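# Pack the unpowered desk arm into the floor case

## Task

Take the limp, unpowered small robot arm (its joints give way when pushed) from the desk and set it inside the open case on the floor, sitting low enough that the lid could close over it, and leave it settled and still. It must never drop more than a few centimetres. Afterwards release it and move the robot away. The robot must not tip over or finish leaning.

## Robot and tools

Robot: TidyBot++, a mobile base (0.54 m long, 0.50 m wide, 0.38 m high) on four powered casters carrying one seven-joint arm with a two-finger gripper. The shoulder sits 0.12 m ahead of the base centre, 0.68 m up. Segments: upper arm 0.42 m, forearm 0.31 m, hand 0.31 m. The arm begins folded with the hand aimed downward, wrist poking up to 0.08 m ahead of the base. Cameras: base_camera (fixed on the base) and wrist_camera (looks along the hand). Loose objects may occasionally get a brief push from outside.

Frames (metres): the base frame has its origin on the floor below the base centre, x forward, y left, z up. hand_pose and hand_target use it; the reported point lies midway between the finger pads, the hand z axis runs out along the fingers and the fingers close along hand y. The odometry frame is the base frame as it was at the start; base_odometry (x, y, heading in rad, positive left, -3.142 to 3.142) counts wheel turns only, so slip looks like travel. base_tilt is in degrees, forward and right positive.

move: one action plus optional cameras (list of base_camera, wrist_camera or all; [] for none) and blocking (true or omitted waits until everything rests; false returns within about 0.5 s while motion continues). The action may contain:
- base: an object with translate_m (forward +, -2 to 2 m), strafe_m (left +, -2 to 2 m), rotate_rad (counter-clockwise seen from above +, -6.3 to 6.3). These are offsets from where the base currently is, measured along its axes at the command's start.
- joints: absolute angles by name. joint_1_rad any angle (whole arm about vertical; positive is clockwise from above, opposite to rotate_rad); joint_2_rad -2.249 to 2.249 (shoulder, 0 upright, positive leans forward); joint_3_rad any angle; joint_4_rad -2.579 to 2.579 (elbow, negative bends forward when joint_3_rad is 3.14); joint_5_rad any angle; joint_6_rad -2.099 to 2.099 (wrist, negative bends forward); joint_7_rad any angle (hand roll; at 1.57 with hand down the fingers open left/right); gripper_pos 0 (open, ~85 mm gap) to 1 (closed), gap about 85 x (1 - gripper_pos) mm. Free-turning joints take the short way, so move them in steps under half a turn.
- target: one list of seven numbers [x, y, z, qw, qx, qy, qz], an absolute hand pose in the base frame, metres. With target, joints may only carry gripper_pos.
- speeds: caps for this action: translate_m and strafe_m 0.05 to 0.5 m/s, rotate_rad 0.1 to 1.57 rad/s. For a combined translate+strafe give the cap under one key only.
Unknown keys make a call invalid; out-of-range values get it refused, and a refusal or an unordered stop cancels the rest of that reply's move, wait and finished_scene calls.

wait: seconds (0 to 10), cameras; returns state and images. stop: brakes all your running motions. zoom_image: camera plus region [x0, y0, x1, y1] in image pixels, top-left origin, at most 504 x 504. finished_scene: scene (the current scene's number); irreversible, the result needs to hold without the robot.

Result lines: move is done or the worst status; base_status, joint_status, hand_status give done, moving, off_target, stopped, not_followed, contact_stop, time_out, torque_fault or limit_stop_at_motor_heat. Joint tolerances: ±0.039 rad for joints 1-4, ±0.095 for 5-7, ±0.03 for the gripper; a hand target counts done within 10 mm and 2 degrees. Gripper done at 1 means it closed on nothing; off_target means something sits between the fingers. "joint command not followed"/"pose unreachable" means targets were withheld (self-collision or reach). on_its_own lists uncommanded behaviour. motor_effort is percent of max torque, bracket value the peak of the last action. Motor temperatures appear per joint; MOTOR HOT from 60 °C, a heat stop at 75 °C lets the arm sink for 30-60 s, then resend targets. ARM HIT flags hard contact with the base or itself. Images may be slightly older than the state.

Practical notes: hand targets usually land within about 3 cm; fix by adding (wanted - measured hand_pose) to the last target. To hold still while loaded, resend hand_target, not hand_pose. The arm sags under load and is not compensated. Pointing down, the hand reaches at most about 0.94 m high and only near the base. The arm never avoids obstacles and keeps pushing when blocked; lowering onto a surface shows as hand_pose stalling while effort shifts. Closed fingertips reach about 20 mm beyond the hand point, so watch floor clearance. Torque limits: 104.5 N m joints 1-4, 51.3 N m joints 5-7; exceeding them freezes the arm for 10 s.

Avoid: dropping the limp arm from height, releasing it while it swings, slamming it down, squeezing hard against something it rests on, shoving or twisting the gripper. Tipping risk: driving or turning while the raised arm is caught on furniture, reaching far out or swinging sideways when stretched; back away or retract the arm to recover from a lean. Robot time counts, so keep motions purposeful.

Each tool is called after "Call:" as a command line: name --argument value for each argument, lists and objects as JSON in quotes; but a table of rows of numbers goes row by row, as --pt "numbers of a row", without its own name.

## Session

Call:
move

Scene clock: 0.00 s.
Motor temperatures (°C): [35 38 32 36 40 42 48]
base_odometry: x=+0.000 y=+0.000 heading=+0.000
base_tilt: forward=+0.1 right=-0.2
base_status: not commanded
joint_positions: joint_1_rad=+0.001 joint_2_rad=-0.319 joint_3_rad=+3.173 joint_4_rad=-2.519 joint_5_rad=+0.005 joint_6_rad=-0.836 joint_7_rad=+1.551 gripper_pos=+0.000
joint_status: not commanded
motor_effort: joint_1_rad=+0 joint_2_rad=-3 joint_3_rad=+0 joint_4_rad=+13 joint_5_rad=+1 joint_6_rad=+1 joint_7_rad=+2
hand_pose: x=+0.2743 y=-0.0035 z=+0.5869 quat_wxyz=(-0.003, +0.998, -0.024, +0.053) (m; base frame)
hand_target: x=+0.2750 y=-0.0036 z=+0.5872 quat_wxyz=(-0.003, +0.998, -0.024, +0.053) (m; base frame)
hand_status: not commanded
pictures: base_camera, wrist_camera
camera_calibration:
wrist_camera: T_world_to_cam=[[0.123623, -0.991517, 0.0401423, -0.0740567], [-0.988897, -0.126456, -0.0780433, 0.370012], [0.0824575, -0.0300486, -0.996141, 0.700136], [0, 0, 0, 1]] pos_world=[0.317327, -0.00559994, 0.729285]

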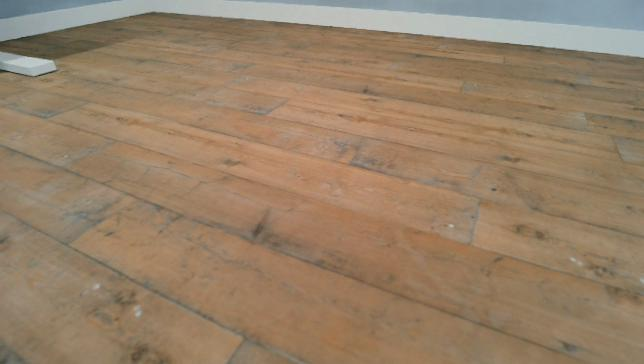

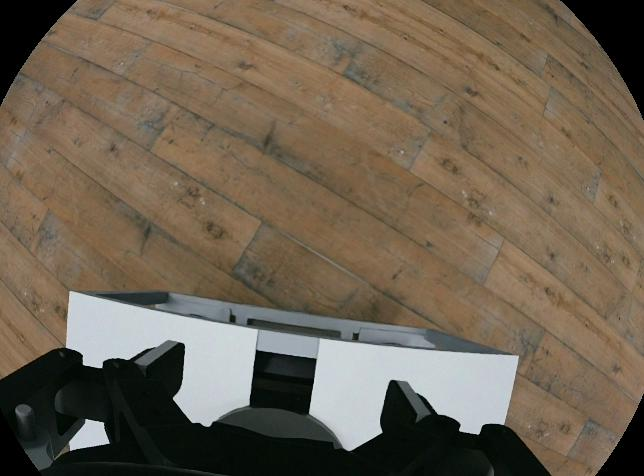

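Call:
move --base '{"rotate_rad": 0.8}' --joints '{"joint_6_rad": 0.3}'

Scene clock: 4.70 s.
Motor temperatures (°C): [35 38 32 36 40 42 48]
move: done
base_odometry: x=+0.000 y=+0.000 heading=+0.800
base_tilt: forward=+0.0 right=-0.2
base_status: done
joint_positions: joint_1_rad=+0.001 joint_2_rad=-0.319 joint_3_rad=+3.173 joint_4_rad=-2.519 joint_5_rad=+0.005 joint_6_rad=+0.239 joint_7_rad=+1.551 gripper_pos=+0.000
joint_status: all done
motor_effort: joint_1_rad=+0(2) joint_2_rad=-7(8) joint_3_rad=+0(2) joint_4_rad=+18(19) joint_5_rad=+0(1) joint_6_rad=+7(8) joint_7_rad=+1(2)
hand_pose: x=+0.5293 y=-0.0119 z=+0.7781 quat_wxyz=(+0.000, +0.831, -0.021, +0.557) (m; base frame)
hand_target: x=+0.5363 y=-0.0122 z=+0.7964 quat_wxyz=(+0.000, +0.813, -0.021, +0.582) (m; base frame)
hand_status: not commanded
pictures: base_camera, wrist_camera
camera_calibration:
wrist_camera: T_world_to_cam=[[0.00368543, -0.988822, 0.149058, -0.142713], [-0.404767, -0.137777, -0.903981, 0.969328], [0.914412, -0.0570021, -0.40075, -0.03466], [0, 0, 0, 1]] pos_world=[0.424572, -0.00954215, 0.883636]

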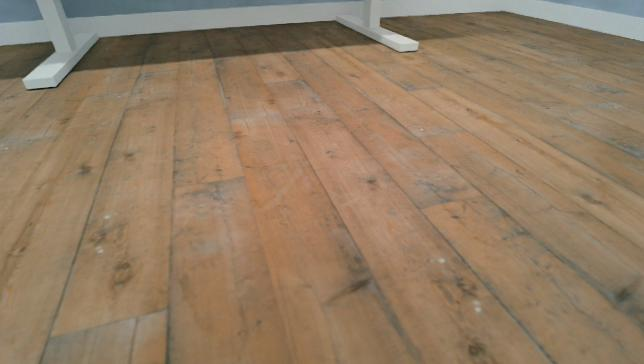

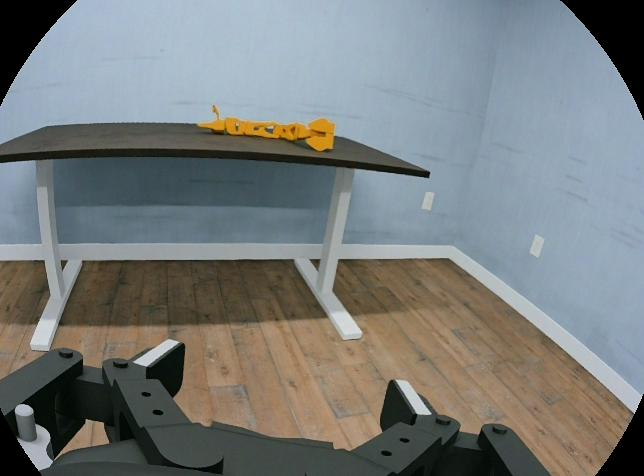

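Call:
move --base '{"translate_m": 0.75, "strafe_m": -0.13, "rotate_rad": 0.3}' --joints '{"joint_6_rad": 0.0}'

Call:
zoom_image --camera "wrist_camera" --region '[100, 0, 500, 250]'

Scene clock: 41.30 s.
Motor temperatures (°C): [35 37 32 36 40 42 48]
move: done
base_odometry: x=+0.616 y=+0.447 heading=+1.100
base_tilt: forward=+0.1 right=-0.2
base_status: done
joint_positions: joint_1_rad=+0.001 joint_2_rad=-0.319 joint_3_rad=+3.173 joint_4_rad=-2.523 joint_5_rad=+0.005 joint_6_rad=+0.007 joint_7_rad=+1.551 gripper_pos=+0.000
joint_status: all done
motor_effort: joint_1_rad=+1(2) joint_2_rad=-7(8) joint_3_rad=+0(2) joint_4_rad=+18(21) joint_5_rad=+1(1) joint_6_rad=+7(8) joint_7_rad=+1(3)
hand_pose: x=+0.4927 y=-0.0104 z=+0.7126 quat_wxyz=(-0.001, +0.890, -0.023, +0.455) (m; base frame)
hand_target: x=+0.4935 y=-0.0105 z=+0.7138 quat_wxyz=(-0.001, +0.891, -0.023, +0.454) (m; base frame)
hand_status: not commanded
pictures: base_camera, wrist_camera
camera_calibration:
wrist_camera: T_world_to_cam=[[0.0392177, -0.989745, 0.13736, -0.14058], [-0.605411, -0.132897, -0.784739, 0.909487], [0.794946, -0.0523835, -0.604415, 0.176744], [0, 0, 0, 1]] pos_world=[0.415625, -0.00901113, 0.839847]

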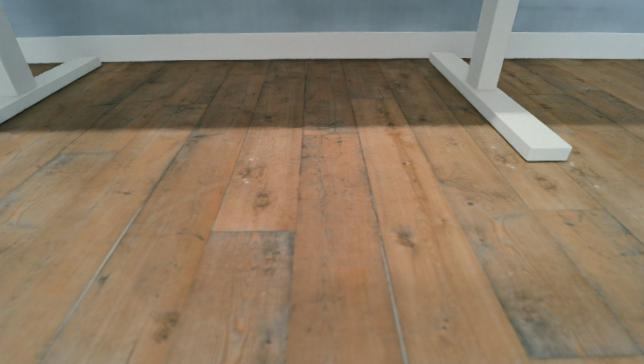

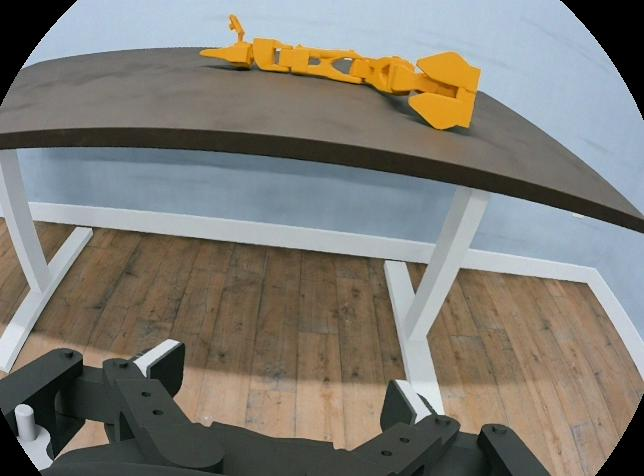

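Scaled by 1.260.

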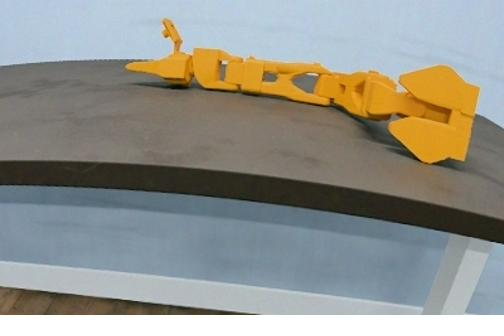

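Call:
move --joints '{"joint_2_rad": 0.533, "joint_4_rad": -1.961, "joint_6_rad": -0.647}' --blocking false --cameras '[]'

Call:
move --base '{"translate_m": 0.4, "strafe_m": -0.08, "rotate_rad": 0.05}' --speeds '{"translate_m": 0.3}'

Scene clock: 75.00 s.
Motor temperatures (°C): [35 37 32 36 40 42 48]
move: moving
base_odometry: x=+0.616 y=+0.447 heading=+1.100
base_tilt: forward=+0.0 right=-0.2
base_status: not commanded
joint_positions: joint_1_rad=+0.001 joint_2_rad=-0.217 joint_3_rad=+3.173 joint_4_rad=-2.467 joint_5_rad=+0.005 joint_6_rad=-0.051 joint_7_rad=+1.551 gripper_pos=+0.000
joint_status: joint_2_rad moving; joint_4_rad moving; joint_6_rad moving
motor_effort: joint_1_rad=+1(1) joint_2_rad=-8(8) joint_3_rad=+0(1) joint_4_rad=+17(18) joint_5_rad=+0(2) joint_6_rad=+6(7) joint_7_rad=+2(2)
hand_pose: x=+0.5050 y=-0.0109 z=+0.6877 quat_wxyz=(+0.000, +0.913, -0.023, +0.408) (m; base frame)
hand_target: x=+0.5094 y=-0.0112 z=+0.6812 quat_wxyz=(+0.001, +0.922, -0.023, +0.387) (m; base frame)
hand_status: not commanded
pictures: none
No camera images: "cameras" was empty.

Scene clock: 79.40 s.
Motor temperatures (°C): [35 37 32 37 40 42 48]
move: time_out
base_odometry: x=+0.867 y=+0.766 heading=+1.143
base_tilt: forward=-0.1 right=-0.2
base_status: translate_m time_out (by the wheels' count: +0.398 of +0.400); strafe_m time_out (by the wheels' count: -0.079 of -0.080); rotate_rad time_out (by the wheels' count: +0.042 of +0.050)
joint_positions: joint_1_rad=+0.015 joint_2_rad=+0.419 joint_3_rad=+3.161 joint_4_rad=-2.255 joint_5_rad=+0.014 joint_6_rad=-0.758 joint_7_rad=+1.551 gripper_pos=+0.000
joint_status: joint_2_rad off_target (ended at +0.414, target +0.533); joint_4_rad off_target (ended at -2.266, target -1.961); joint_6_rad off_target (ended at -0.758, target -0.647)
motor_effort: joint_1_rad=-1(6) joint_2_rad=-1(27) joint_3_rad=+2(9) joint_4_rad=+58(73) joint_5_rad=-3(6) joint_6_rad=+15(19) joint_7_rad=+1(3)
hand_pose: x=+0.3427 y=-0.0105 z=+0.4873 quat_wxyz=(+0.007, +0.989, -0.020, -0.145) (m; base frame)
hand_target: x=+0.5228 y=-0.0140 z=+0.4821 quat_wxyz=(+0.009, +1.000, -0.022, +0.000) (m; base frame)
hand_status: not commanded
pictures: base_camera, wrist_camera
camera_calibration:
wrist_camera: T_world_to_cam=[[0.138385, -0.990377, -0.00155562, -0.0701197], [-0.941272, -0.132012, 0.310774, 0.223079], [-0.307989, -0.0415423, -0.950483, 0.706489], [0, 0, 0, 1]] pos_world=[0.437272, -0.0106467, 0.60207]

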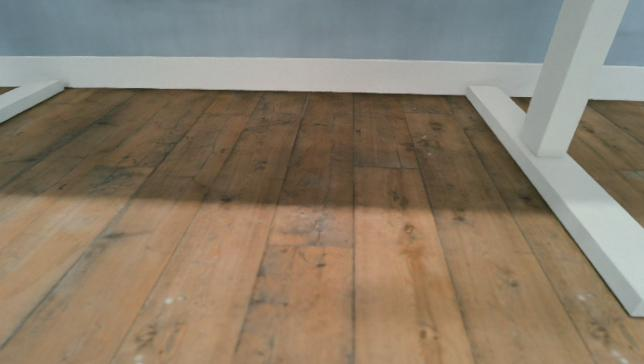

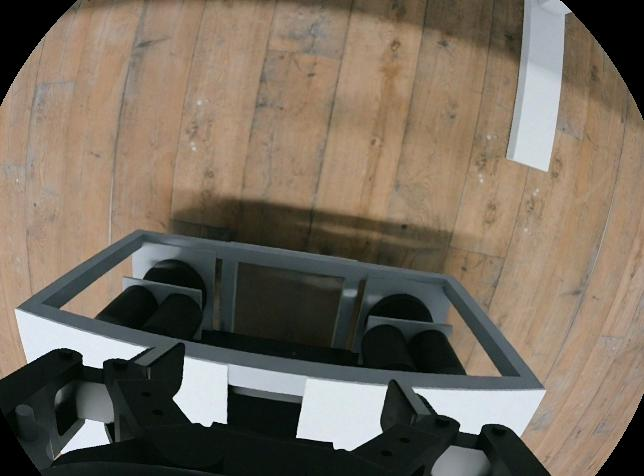

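Call:
move --base '{"translate_m": -0.3}' --speeds '{"translate_m": 0.2}'

Scene clock: 91.47 s.
Motor temperatures (°C): [35 37 32 38 40 42 48]
move: done
base_odometry: x=+0.742 y=+0.493 heading=+1.143
base_tilt: forward=+0.0 right=-0.2
base_status: done
joint_positions: joint_1_rad=+0.011 joint_2_rad=+0.526 joint_3_rad=+3.162 joint_4_rad=-1.962 joint_5_rad=+0.014 joint_6_rad=-0.677 joint_7_rad=+1.551 gripper_pos=+0.000
joint_status: not commanded
on_its_own: joint_2_rad moved +0.108 to your old target +0.533; joint_4_rad moved +0.293 to your old target -1.961
motor_effort: joint_1_rad=+0(4) joint_2_rad=-28(30) joint_3_rad=+0(3) joint_4_rad=+10(58) joint_5_rad=+1(4) joint_6_rad=+0(15) joint_7_rad=+2(2)
hand_pose: x=+0.5139 y=-0.0145 z=+0.4848 quat_wxyz=(+0.009, +1.000, -0.018, -0.012) (m; base frame)
hand_target: x=+0.5228 y=-0.0140 z=+0.4821 quat_wxyz=(+0.009, +1.000, -0.022, +0.000) (m; base frame)
hand_status: not commanded
pictures: base_camera, wrist_camera
camera_calibration:
wrist_camera: T_world_to_cam=[[0.13987, -0.989149, 0.0449469, -0.121082], [-0.989066, -0.137427, 0.0535002, 0.533753], [-0.0467428, -0.0519385, -0.997556, 0.645082], [0, 0, 0, 1]] pos_world=[0.575005, -0.0129116, 0.620392]

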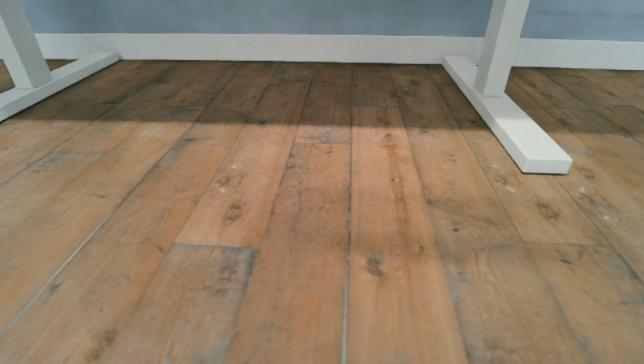

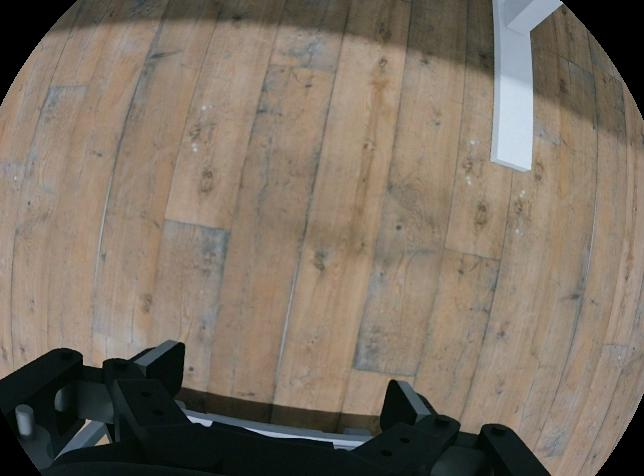

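Call:
move --joints '{"joint_2_rad": 0.008, "joint_4_rad": -1.857, "joint_6_rad": -1.276}' --cameras '[]'

Call:
move --joints '{"joint_2_rad": 0.081, "joint_4_rad": -1.191, "joint_6_rad": -1.75}'

Scene clock: 103.70 s.
Motor temperatures (°C): [35 37 32 38 40 42 48]
move: done
base_odometry: x=+0.742 y=+0.493 heading=+1.143
base_tilt: forward=+0.1 right=-0.3
base_status: not commanded
joint_positions: joint_1_rad=+0.011 joint_2_rad=+0.007 joint_3_rad=+3.162 joint_4_rad=-1.887 joint_5_rad=+0.014 joint_6_rad=-1.222 joint_7_rad=+1.551 gripper_pos=+0.000
joint_status: all done
motor_effort: joint_1_rad=+1(1) joint_2_rad=-16(30) joint_3_rad=+0(1) joint_4_rad=+16(16) joint_5_rad=+0(2) joint_6_rad=+1(1) joint_7_rad=+1(2)
hand_pose: x=+0.4279 y=-0.0124 z=+0.6917 quat_wxyz=(+0.007, +1.000, -0.023, +0.013) (m; base frame)
hand_target: x=+0.4236 y=-0.0099 z=+0.7001 quat_wxyz=(+0.002, +1.000, -0.025, +0.000) (m; base frame)
hand_status: not commanded
pictures: none
No camera images: "cameras" was empty.

Scene clock: 105.63 s.
Motor temperatures (°C): [35 37 32 38 40 42 48]
move: done
base_odometry: x=+0.742 y=+0.493 heading=+1.143
base_tilt: forward=+0.1 right=-0.1
base_status: not commanded
joint_positions: joint_1_rad=+0.011 joint_2_rad=+0.063 joint_3_rad=+3.162 joint_4_rad=-1.220 joint_5_rad=+0.014 joint_6_rad=-1.696 joint_7_rad=+1.551 gripper_pos=+0.000
joint_status: all done
motor_effort: joint_1_rad=+0(1) joint_2_rad=-19(20) joint_3_rad=+0(1) joint_4_rad=+17(18) joint_5_rad=+1(2) joint_6_rad=+2(2) joint_7_rad=+3(3)
hand_pose: x=+0.4973 y=-0.0145 z=+0.8839 quat_wxyz=(+0.008, +0.996, -0.026, +0.081) (m; base frame)
hand_target: x=+0.4908 y=-0.0115 z=+0.8846 quat_wxyz=(+0.004, +0.998, -0.026, +0.060) (m; base frame)
hand_status: not commanded
pictures: base_camera, wrist_camera
camera_calibration:
wrist_camera: T_world_to_cam=[[0.114183, -0.991006, 0.069775, -0.14584], [-0.983764, -0.122578, -0.131081, 0.656644], [0.138455, -0.053675, -0.988913, 0.942699], [0, 0, 0, 1]] pos_world=[0.532114, -0.0134394, 1.0285]

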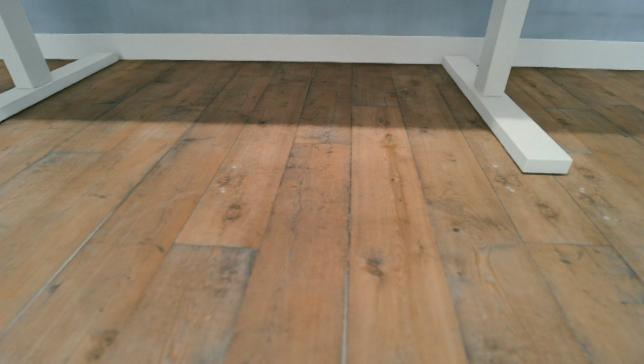

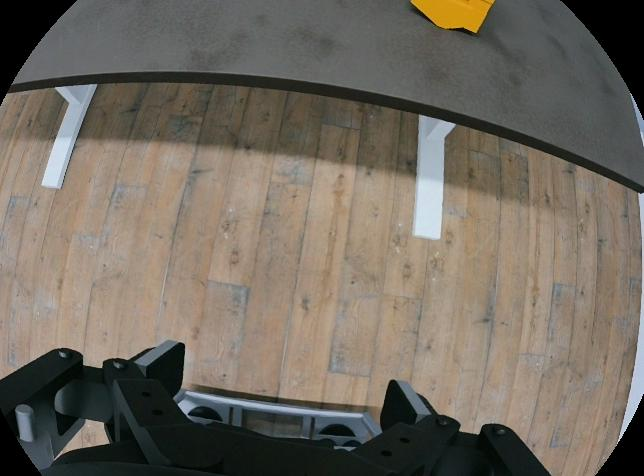

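Call:
move --base '{"translate_m": 0.33, "strafe_m": -0.04}' --speeds '{"translate_m": 0.3}'

Call:
zoom_image --camera "wrist_camera" --region '[70, 0, 574, 360]'

Scene clock: 119.37 s.
Motor temperatures (°C): [35 37 32 38 40 42 48]
move: done
base_odometry: x=+0.916 y=+0.777 heading=+1.143
base_tilt: forward=+0.1 right=-0.2
base_status: done
joint_positions: joint_1_rad=+0.010 joint_2_rad=+0.077 joint_3_rad=+3.162 joint_4_rad=-1.218 joint_5_rad=+0.014 joint_6_rad=-1.706 joint_7_rad=+1.551 gripper_pos=+0.000
joint_status: not commanded
motor_effort: joint_1_rad=+0(2) joint_2_rad=-19(23) joint_3_rad=+0(2) joint_4_rad=+17(17) joint_5_rad=+1(2) joint_6_rad=+1(2) joint_7_rad=+2(2)
hand_pose: x=+0.4976 y=-0.0142 z=+0.8787 quat_wxyz=(+0.008, +0.997, -0.026, +0.070) (m; base frame)
hand_target: x=+0.4908 y=-0.0115 z=+0.8846 quat_wxyz=(+0.004, +0.998, -0.026, +0.060) (m; base frame)
hand_status: not commanded
pictures: base_camera, wrist_camera
camera_calibration:
wrist_camera: T_world_to_cam=[[0.115957, -0.991005, 0.0668131, -0.143588], [-0.986389, -0.12279, -0.109359, 0.638546], [0.116579, -0.0532229, -0.991754, 0.950869], [0, 0, 0, 1]] pos_world=[0.535653, -0.0132818, 1.02245]

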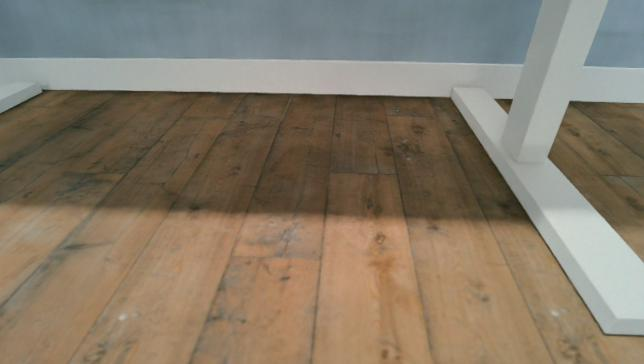

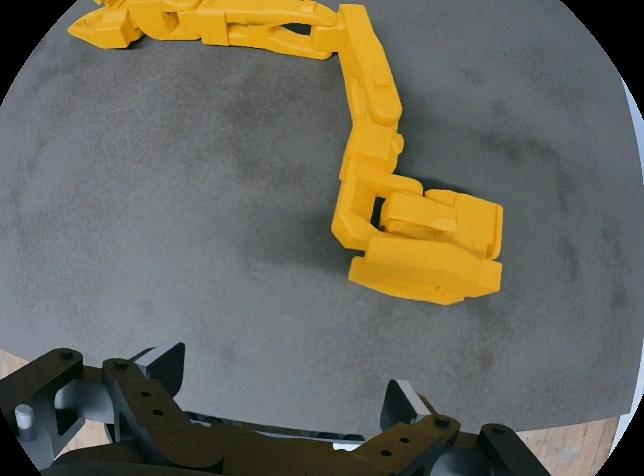

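Scaled by 1.000.

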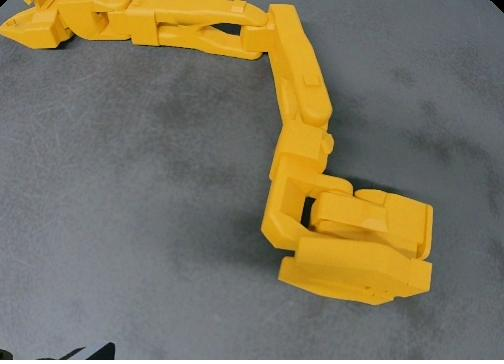

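Call:
move --base '{"translate_m": 0.08, "strafe_m": -0.045}' --speeds '{"translate_m": 0.2}' --joints '{"joint_2_rad": 0.591, "joint_4_rad": -0.507, "joint_6_rad": -2.04, "joint_7_rad": 1.72}'

Call:
zoom_image --camera "wrist_camera" --region '[150, 150, 500, 450]'

Scene clock: 148.47 s.
Motor temperatures (°C): [35 37 32 38 40 42 48]
move: done
base_odometry: x=+0.990 y=+0.831 heading=+1.143
base_tilt: forward=+0.1 right=-0.2
base_status: done
joint_positions: joint_1_rad=+0.009 joint_2_rad=+0.575 joint_3_rad=+3.162 joint_4_rad=-0.537 joint_5_rad=+0.014 joint_6_rad=-1.986 joint_7_rad=+1.678 gripper_pos=+0.000
joint_status: all done
motor_effort: joint_1_rad=+0(2) joint_2_rad=-35(36) joint_3_rad=+0(2) joint_4_rad=+15(18) joint_5_rad=+1(2) joint_6_rad=+1(2) joint_7_rad=+1(3)
hand_pose: x=+0.6433 y=-0.0146 z=+0.8629 quat_wxyz=(+0.013, +0.999, +0.037, +0.021) (m; base frame)
hand_target: x=+0.6346 y=-0.0107 z=+0.8629 quat_wxyz=(+0.011, +0.998, +0.060, +0.001) (m; base frame)
hand_status: not commanded
pictures: base_camera, wrist_camera
camera_calibration:
wrist_camera: T_world_to_cam=[[0.245476, -0.967215, 0.0650898, -0.241224], [-0.969104, -0.246513, -0.00828947, 0.680311], [0.0240632, -0.0610439, -0.997845, 0.982911], [0, 0, 0, 1]] pos_world=[0.694854, -0.0056094, 1.00213]

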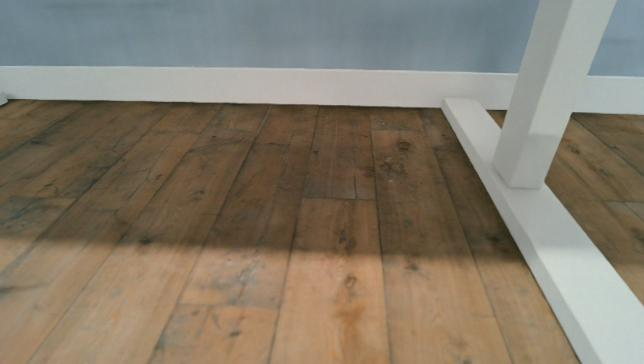

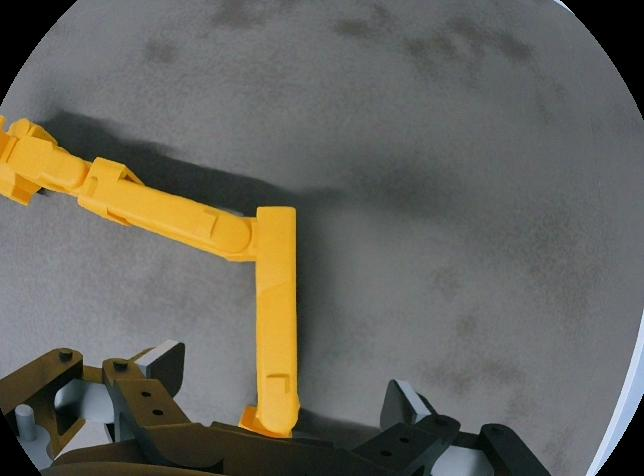

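Scaled by 1.440.

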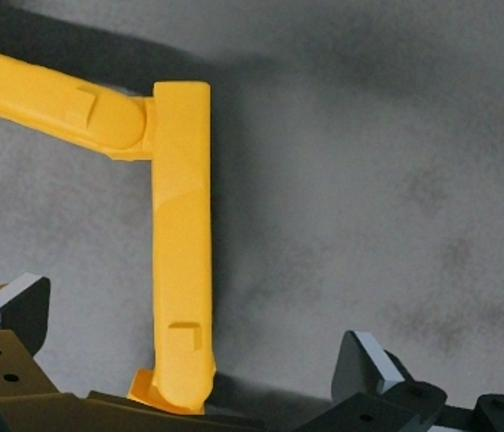

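Call:
move --joints '{"joint_2_rad": 0.475, "joint_4_rad": -0.90, "joint_6_rad": -1.79, "joint_7_rad": 1.85, "gripper_pos": 0.15}'

Call:
zoom_image --camera "wrist_camera" --region '[100, 50, 550, 450]'

Scene clock: 172.33 s.
Motor temperatures (°C): [35 38 32 38 40 42 48]
move: done
base_odometry: x=+0.990 y=+0.831 heading=+1.143
base_tilt: forward=+0.1 right=-0.2
base_status: not commanded
joint_positions: joint_1_rad=+0.009 joint_2_rad=+0.476 joint_3_rad=+3.162 joint_4_rad=-0.875 joint_5_rad=+0.014 joint_6_rad=-1.844 joint_7_rad=+1.807 gripper_pos=+0.150
joint_status: all done
motor_effort: joint_1_rad=+0(1) joint_2_rad=-32(35) joint_3_rad=+0(0) joint_4_rad=+16(17) joint_5_rad=+1(1) joint_6_rad=+0(1) joint_7_rad=+1(3)
hand_pose: x=+0.6021 y=-0.0149 z=+0.8136 quat_wxyz=(+0.008, +0.994, +0.103, -0.028) (m; base frame)
hand_target: x=+0.6126 y=-0.0125 z=+0.8059 quat_wxyz=(+0.008, +0.992, +0.124, -0.013) (m; base frame)
hand_status: not commanded
pictures: base_camera, wrist_camera
camera_calibration:
wrist_camera: T_world_to_cam=[[0.373363, -0.92719, 0.0303247, -0.276401], [-0.925261, -0.369826, 0.0843842, 0.536285], [-0.0670253, -0.0595642, -0.995972, 0.988021], [0, 0, 0, 1]] pos_world=[0.665624, 0.000906699, 0.947169]

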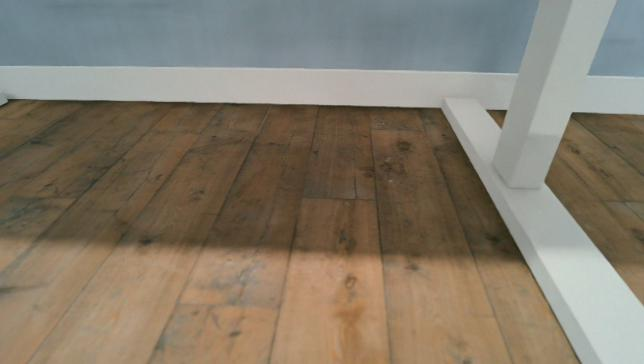

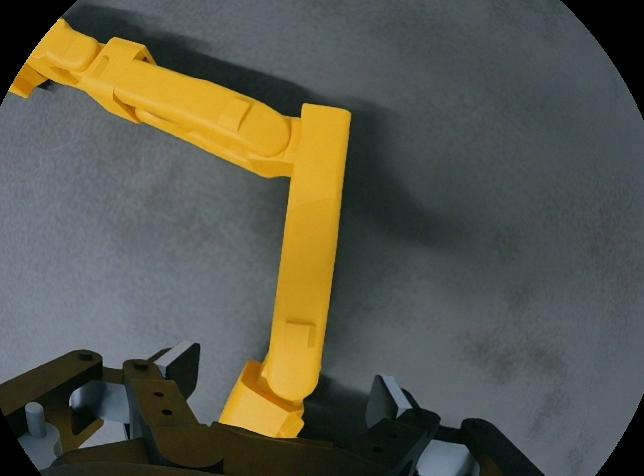

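Scaled by 1.120.

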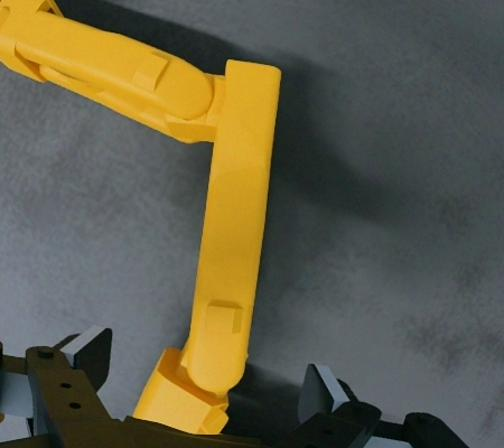

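Call:
move --joints '{"joint_2_rad": 0.455, "joint_4_rad": -1.10, "joint_6_rad": -1.56}'

Call:
zoom_image --camera "wrist_camera" --region '[100, 50, 550, 450]'

Scene clock: 183.17 s.
Motor temperatures (°C): [35 38 32 37 40 42 48]
move: done
base_odometry: x=+0.990 y=+0.831 heading=+1.143
base_tilt: forward=+0.1 right=-0.2
base_status: not commanded
joint_positions: joint_1_rad=+0.009 joint_2_rad=+0.454 joint_3_rad=+3.162 joint_4_rad=-1.076 joint_5_rad=+0.014 joint_6_rad=-1.614 joint_7_rad=+1.809 gripper_pos=+0.150
joint_status: all done
motor_effort: joint_1_rad=+1(1) joint_2_rad=-32(34) joint_3_rad=+1(1) joint_4_rad=+16(17) joint_5_rad=+1(2) joint_6_rad=+0(2) joint_7_rad=+1(2)
hand_pose: x=+0.6167 y=-0.0161 z=+0.7613 quat_wxyz=(+0.011, +0.994, +0.105, -0.003) (m; base frame)
hand_target: x=+0.6266 y=-0.0139 z=+0.7535 quat_wxyz=(+0.011, +0.992, +0.125, +0.012) (m; base frame)
hand_status: not commanded
pictures: base_camera, wrist_camera
camera_calibration:
wrist_camera: T_world_to_cam=[[0.376178, -0.925195, 0.0500492, -0.29806], [-0.926381, -0.374537, 0.0392402, 0.588743], [-0.0175596, -0.0611259, -0.997976, 0.907761], [0, 0, 0, 1]] pos_world=[0.673464, 0.000230033, 0.897738]

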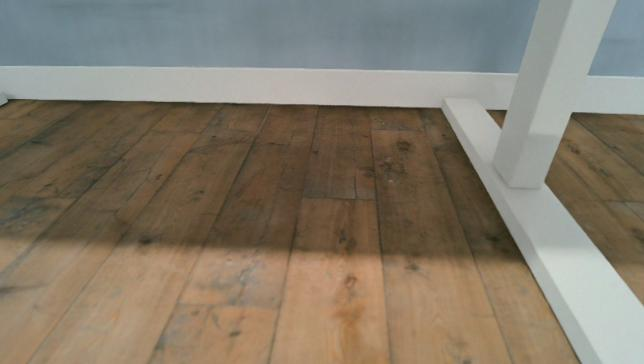

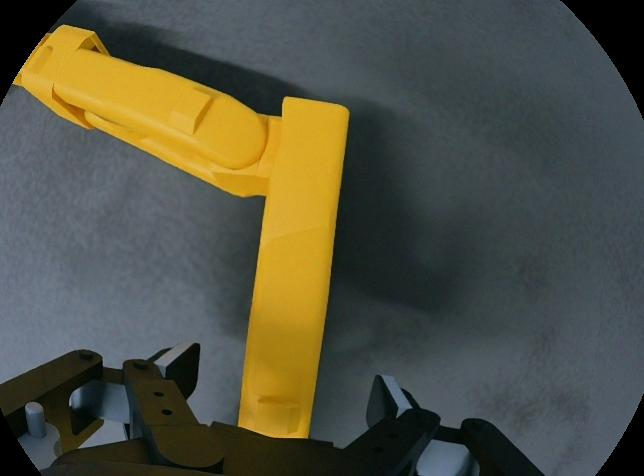

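Scaled by 1.120.

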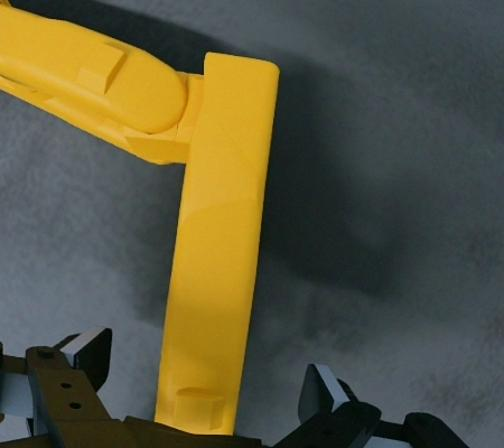

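Call:
move --joints '{"gripper_pos": 0.65}' --cameras '[]'

Call:
move --joints '{"gripper_pos": 1.0}'

Scene clock: 192.17 s.
Motor temperatures (°C): [35 38 32 37 40 42 48]
move: done
base_odometry: x=+0.990 y=+0.831 heading=+1.143
base_tilt: forward=+0.1 right=-0.2
base_status: not commanded
joint_positions: joint_1_rad=+0.009 joint_2_rad=+0.454 joint_3_rad=+3.162 joint_4_rad=-1.076 joint_5_rad=+0.014 joint_6_rad=-1.612 joint_7_rad=+1.809 gripper_pos=+0.650
joint_status: all done
motor_effort: joint_1_rad=+0(1) joint_2_rad=-32(33) joint_3_rad=+0(0) joint_4_rad=+16(17) joint_5_rad=+1(1) joint_6_rad=+0(0) joint_7_rad=+1(2)
hand_pose: x=+0.6174 y=-0.0161 z=+0.7613 quat_wxyz=(+0.011, +0.994, +0.105, -0.002) (m; base frame)
hand_target: x=+0.6266 y=-0.0139 z=+0.7535 quat_wxyz=(+0.011, +0.992, +0.125, +0.012) (m; base frame)
hand_status: not commanded
pictures: none
No camera images: "cameras" was empty.

Scene clock: 192.90 s.
Motor temperatures (°C): [35 38 32 37 40 42 48]
move: off_target
base_odometry: x=+0.990 y=+0.831 heading=+1.143
base_tilt: forward=+0.1 right=-0.2
base_status: not commanded
joint_positions: joint_1_rad=+0.008 joint_2_rad=+0.450 joint_3_rad=+3.162 joint_4_rad=-1.077 joint_5_rad=+0.014 joint_6_rad=-1.610 joint_7_rad=+1.813 gripper_pos=+0.758
joint_status: gripper_pos off_target (ended at +0.758, target +1.000)
motor_effort: joint_1_rad=+1(2) joint_2_rad=-32(33) joint_3_rad=+0(2) joint_4_rad=+17(17) joint_5_rad=+1(3) joint_6_rad=+0(2) joint_7_rad=+2(2)
hand_pose: x=+0.6173 y=-0.0156 z=+0.7628 quat_wxyz=(+0.012, +0.994, +0.108, +0.000) (m; base frame)
hand_target: x=+0.6266 y=-0.0139 z=+0.7535 quat_wxyz=(+0.011, +0.992, +0.125, +0.012) (m; base frame)
hand_status: not commanded
pictures: base_camera, wrist_camera
camera_calibration:
wrist_camera: T_world_to_cam=[[0.380888, -0.92312, 0.0526602, -0.302773], [-0.92456, -0.379591, 0.0331527, 0.592885], [-0.0106146, -0.061315, -0.998062, 0.905096], [0, 0, 0, 1]] pos_world=[0.673088, 0.0010537, 0.89963]

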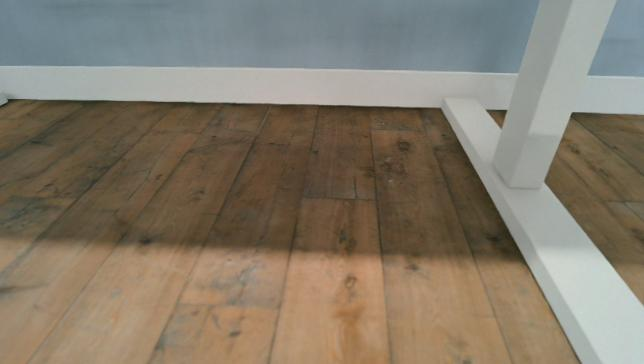

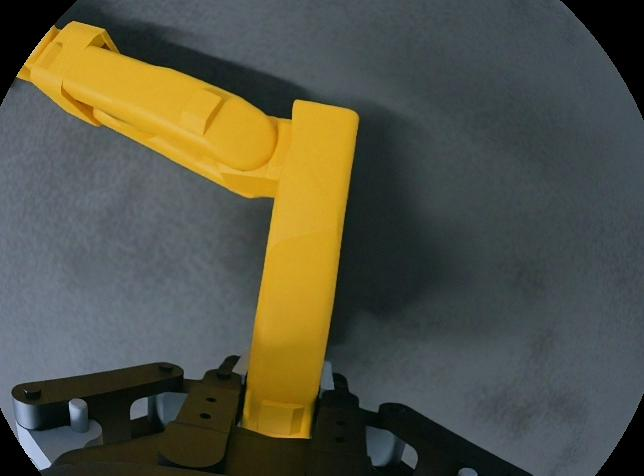

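Call:
move --joints '{"joint_1_rad":0.0,"joint_2_rad":0.40,"joint_3_rad":3.1416,"joint_4_rad":-0.95,"joint_5_rad":0.0,"joint_6_rad":-1.78}' --cameras '["wrist_camera"]'

Scene clock: 227.77 s.
Motor temperatures (°C): [35 39 32 37 40 42 48]
move: off_target
base_odometry: x=+0.990 y=+0.831 heading=+1.143
base_tilt: forward=+0.1 right=-0.2
base_status: not commanded
joint_positions: joint_1_rad=+0.008 joint_2_rad=+0.420 joint_3_rad=+3.162 joint_4_rad=-0.996 joint_5_rad=+0.014 joint_6_rad=-1.732 joint_7_rad=+1.813 gripper_pos=+0.759
joint_status: joint_4_rad off_target (ended at -0.996, target -0.950); the others done
motor_effort: joint_1_rad=+0(2) joint_2_rad=-37(39) joint_3_rad=+0(1) joint_4_rad=+20(21) joint_5_rad=+0(3) joint_6_rad=+0(1) joint_7_rad=+1(2)
hand_pose: x=+0.5992 y=-0.0149 z=+0.8033 quat_wxyz=(+0.011, +0.994, +0.107, -0.004) (m; base frame)
hand_target: x=+0.5932 y=+0.0014 z=+0.8269 quat_wxyz=(+0.001, +0.990, +0.139, +0.006) (m; base frame)
hand_status: not commanded
pictures: wrist_camera
camera_calibration:
wrist_camera: T_world_to_cam=[[0.379502, -0.923932, 0.0482446, -0.292985], [-0.924977, -0.377776, 0.0412656, 0.568873], [-0.019901, -0.0602855, -0.997983, 0.950926], [0, 0, 0, 1]] pos_world=[0.656307, 0.00153515, 0.939668]

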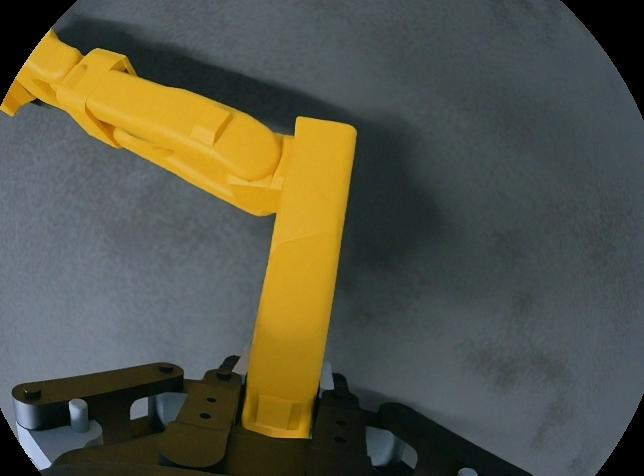

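Call:
move --joints '{"joint_2_rad":0.45,"joint_4_rad":-0.70,"joint_6_rad":-2.0}' --cameras '["base_camera"]'

Call:
move --base '{"translate_m":-0.5}' --speeds '{"translate_m":0.25}'

Scene clock: 233.20 s.
Motor temperatures (°C): [35 39 32 37 40 42 48]
move: off_target
base_odometry: x=+0.990 y=+0.831 heading=+1.143
base_tilt: forward=+0.1 right=-0.2
base_status: not commanded
joint_positions: joint_1_rad=+0.008 joint_2_rad=+0.459 joint_3_rad=+3.162 joint_4_rad=-0.747 joint_5_rad=+0.014 joint_6_rad=-1.947 joint_7_rad=+1.813 gripper_pos=+0.760
joint_status: joint_4_rad off_target (ended at -0.747, target -0.700); the others done
motor_effort: joint_1_rad=+1(1) joint_2_rad=-37(38) joint_3_rad=+0(1) joint_4_rad=+19(21) joint_5_rad=-1(2) joint_6_rad=+0(1) joint_7_rad=+1(2)
hand_pose: x=+0.5954 y=-0.0138 z=+0.8601 quat_wxyz=(+0.010, +0.994, +0.105, -0.007) (m; base frame)
hand_target: x=+0.5863 y=+0.0014 z=+0.8778 quat_wxyz=(-0.001, +0.990, +0.139, -0.004) (m; base frame)
hand_status: not commanded
pictures: base_camera

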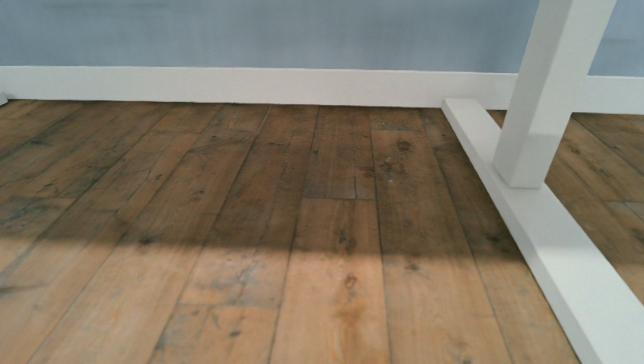

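Scene clock: 236.03 s.
Motor temperatures (°C): [35 39 32 37 40 42 48]
move: done
base_odometry: x=+0.782 y=+0.376 heading=+1.143
base_tilt: forward=+0.0 right=-0.2
base_status: done
joint_positions: joint_1_rad=+0.006 joint_2_rad=+0.466 joint_3_rad=+3.162 joint_4_rad=-0.746 joint_5_rad=+0.014 joint_6_rad=-1.958 joint_7_rad=+1.813 gripper_pos=+0.760
joint_status: not commanded
motor_effort: joint_1_rad=+0(2) joint_2_rad=-37(40) joint_3_rad=+0(1) joint_4_rad=+19(19) joint_5_rad=+0(2) joint_6_rad=+0(2) joint_7_rad=+1(3)
hand_pose: x=+0.5935 y=-0.0127 z=+0.8572 quat_wxyz=(+0.009, +0.994, +0.106, -0.015) (m; base frame)
hand_target: x=+0.5863 y=+0.0014 z=+0.8778 quat_wxyz=(-0.001, +0.990, +0.139, -0.004) (m; base frame)
hand_status: not commanded
pictures: base_camera, wrist_camera
camera_calibration:
wrist_camera: T_world_to_cam=[[0.379632, -0.9243, 0.039348, -0.283845], [-0.924185, -0.376969, 0.061453, 0.544381], [-0.041968, -0.0596944, -0.997334, 1.01729], [0, 0, 0, 1]] pos_world=[0.65356, 0.00358392, 0.992297]

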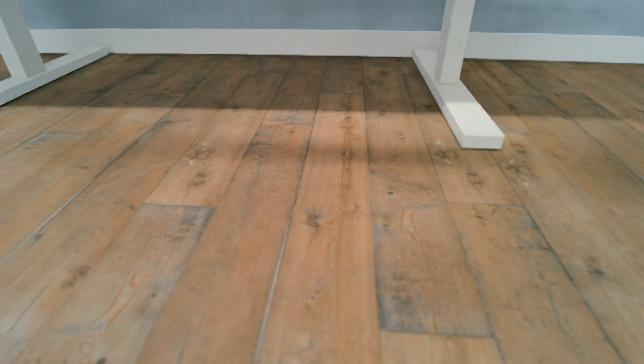

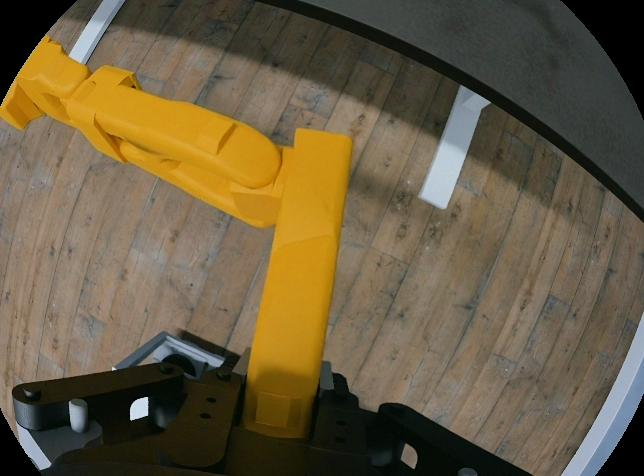

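Call:
move --base '{"translate_m":-0.17}' --speeds '{"translate_m":0.25}' --joints '{"joint_7_rad":0.8}' --cameras '[]'

Call:
move --joints '{"joint_2_rad":0.505,"joint_4_rad":-1.15,"joint_6_rad":-1.40}'

Scene clock: 258.60 s.
Motor temperatures (°C): [35 39 32 37 40 42 48]
move: done
base_odometry: x=+0.712 y=+0.221 heading=+1.143
base_tilt: forward=+0.1 right=-0.2
base_status: done
joint_positions: joint_1_rad=+0.006 joint_2_rad=+0.470 joint_3_rad=+3.162 joint_4_rad=-0.745 joint_5_rad=+0.014 joint_6_rad=-1.967 joint_7_rad=+0.838 gripper_pos=+0.760
joint_status: all done
motor_effort: joint_1_rad=+0(2) joint_2_rad=-38(40) joint_3_rad=+0(1) joint_4_rad=+19(20) joint_5_rad=+0(1) joint_6_rad=+1(2) joint_7_rad=+1(3)
hand_pose: x=+0.5915 y=-0.0126 z=+0.8554 quat_wxyz=(+0.018, +0.928, -0.372, -0.015) (m; base frame)
hand_target: x=+0.5863 y=+0.0014 z=+0.8778 quat_wxyz=(+0.002, +0.927, -0.376, -0.004) (m; base frame)
hand_status: not commanded
pictures: none
No camera images: "cameras" was empty.

Scene clock: 260.57 s.
Motor temperatures (°C): [35 39 32 37 40 42 48]
move: done
base_odometry: x=+0.712 y=+0.221 heading=+1.143
base_tilt: forward=+0.1 right=-0.1
base_status: not commanded
joint_positions: joint_1_rad=+0.006 joint_2_rad=+0.532 joint_3_rad=+3.162 joint_4_rad=-1.153 joint_5_rad=+0.014 joint_6_rad=-1.466 joint_7_rad=+0.838 gripper_pos=+0.760
joint_status: all done
motor_effort: joint_1_rad=+0(1) joint_2_rad=-41(44) joint_3_rad=+0(1) joint_4_rad=+21(23) joint_5_rad=+1(2) joint_6_rad=+1(2) joint_7_rad=+1(2)
hand_pose: x=+0.6418 y=-0.0152 z=+0.6973 quat_wxyz=(+0.013, +0.930, -0.368, +0.000) (m; base frame)
hand_target: x=+0.6627 y=+0.0013 z=+0.7135 quat_wxyz=(-0.016, +0.926, -0.376, +0.040) (m; base frame)
hand_status: not commanded
pictures: base_camera, wrist_camera
camera_calibration:
wrist_camera: T_world_to_cam=[[-0.546356, -0.835698, 0.0557156, 0.286013], [-0.836129, 0.548097, 0.0218734, 0.583084], [-0.0488171, -0.0346348, -0.998207, 0.865049], [0, 0, 0, 1]] pos_world=[0.686028, -0.0506057, 0.834809]

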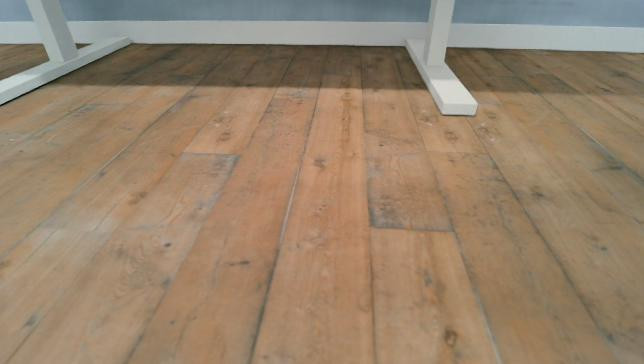

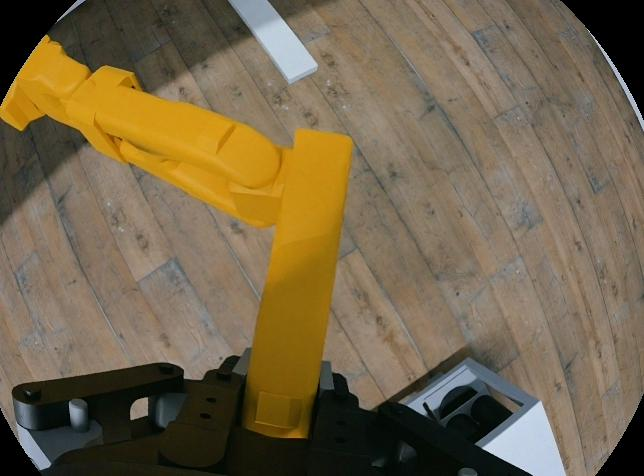

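Call:
move --base '{"translate_m":0.12}' --speeds '{"translate_m":0.08}' --cameras '["wrist_camera"]'

Call:
move --base '{"translate_m":0.08}' --speeds '{"translate_m":0.06}' --cameras '["wrist_camera"]'

Scene clock: 272.50 s.
Motor temperatures (°C): [35 39 32 37 40 42 48]
move: done
base_odometry: x=+0.762 y=+0.330 heading=+1.142
base_tilt: forward=+0.1 right=-0.1
base_status: done
joint_positions: joint_1_rad=+0.006 joint_2_rad=+0.532 joint_3_rad=+3.162 joint_4_rad=-1.169 joint_5_rad=+0.014 joint_6_rad=-1.451 joint_7_rad=+0.838 gripper_pos=+0.760
joint_status: not commanded
motor_effort: joint_1_rad=+0(3) joint_2_rad=-42(44) joint_3_rad=+0(2) joint_4_rad=+21(27) joint_5_rad=+0(2) joint_6_rad=+1(11) joint_7_rad=+1(2)
hand_pose: x=+0.6409 y=-0.0149 z=+0.6923 quat_wxyz=(+0.013, +0.930, -0.368, -0.001) (m; base frame)
hand_target: x=+0.6627 y=+0.0013 z=+0.7135 quat_wxyz=(-0.016, +0.926, -0.376, +0.040) (m; base frame)
hand_status: not commanded
pictures: wrist_camera
camera_calibration:
wrist_camera: T_world_to_cam=[[-0.545882, -0.835977, 0.0561729, 0.285479], [-0.836382, 0.547675, 0.0227352, 0.581818], [-0.0497705, -0.0345713, -0.998162, 0.86062], [0, 0, 0, 1]] pos_world=[0.685294, -0.0502408, 0.829774]

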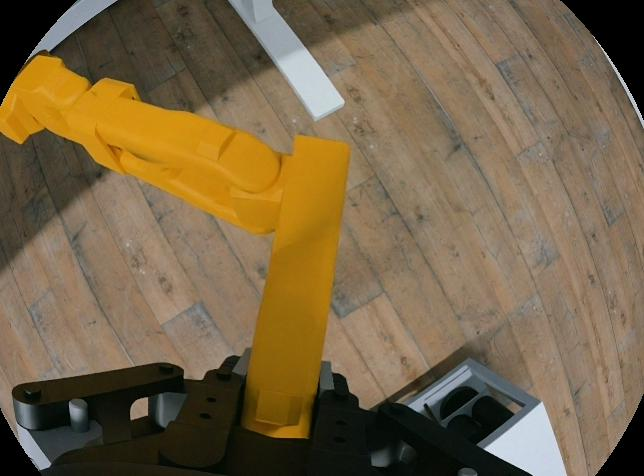

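Scene clock: 274.30 s.
Motor temperatures (°C): [35 39 32 37 40 42 48]
move: done
base_odometry: x=+0.795 y=+0.403 heading=+1.142
base_tilt: forward=+0.0 right=-0.1
base_status: done
joint_positions: joint_1_rad=+0.005 joint_2_rad=+0.532 joint_3_rad=+3.161 joint_4_rad=-1.169 joint_5_rad=+0.014 joint_6_rad=-1.450 joint_7_rad=+0.838 gripper_pos=+0.760
joint_status: not commanded
motor_effort: joint_1_rad=+1(2) joint_2_rad=-42(44) joint_3_rad=+0(1) joint_4_rad=+21(23) joint_5_rad=+0(1) joint_6_rad=+2(3) joint_7_rad=+0(2)
hand_pose: x=+0.6412 y=-0.0148 z=+0.6921 quat_wxyz=(+0.013, +0.930, -0.368, +0.000) (m; base frame)
hand_target: x=+0.6627 y=+0.0013 z=+0.7135 quat_wxyz=(-0.016, +0.926, -0.376, +0.040) (m; base frame)
hand_status: not commanded
pictures: wrist_camera
camera_calibration:
wrist_camera: T_world_to_cam=[[-0.545724, -0.8361, 0.0558682, 0.285862], [-0.836519, 0.547485, 0.0222609, 0.582459], [-0.0491994, -0.0345865, -0.99819, 0.860044], [0, 0, 0, 1]] pos_world=[0.685554, -0.0501319, 0.829551]

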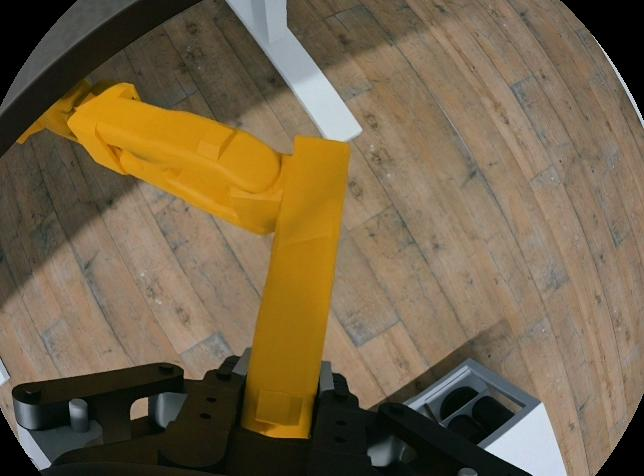

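Call:
zoom_image --camera "wrist_camera" --region '[0, 0, 300, 260]'

Scaled by 1.680.

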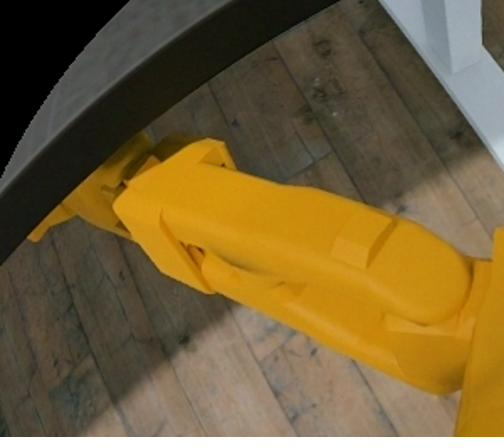

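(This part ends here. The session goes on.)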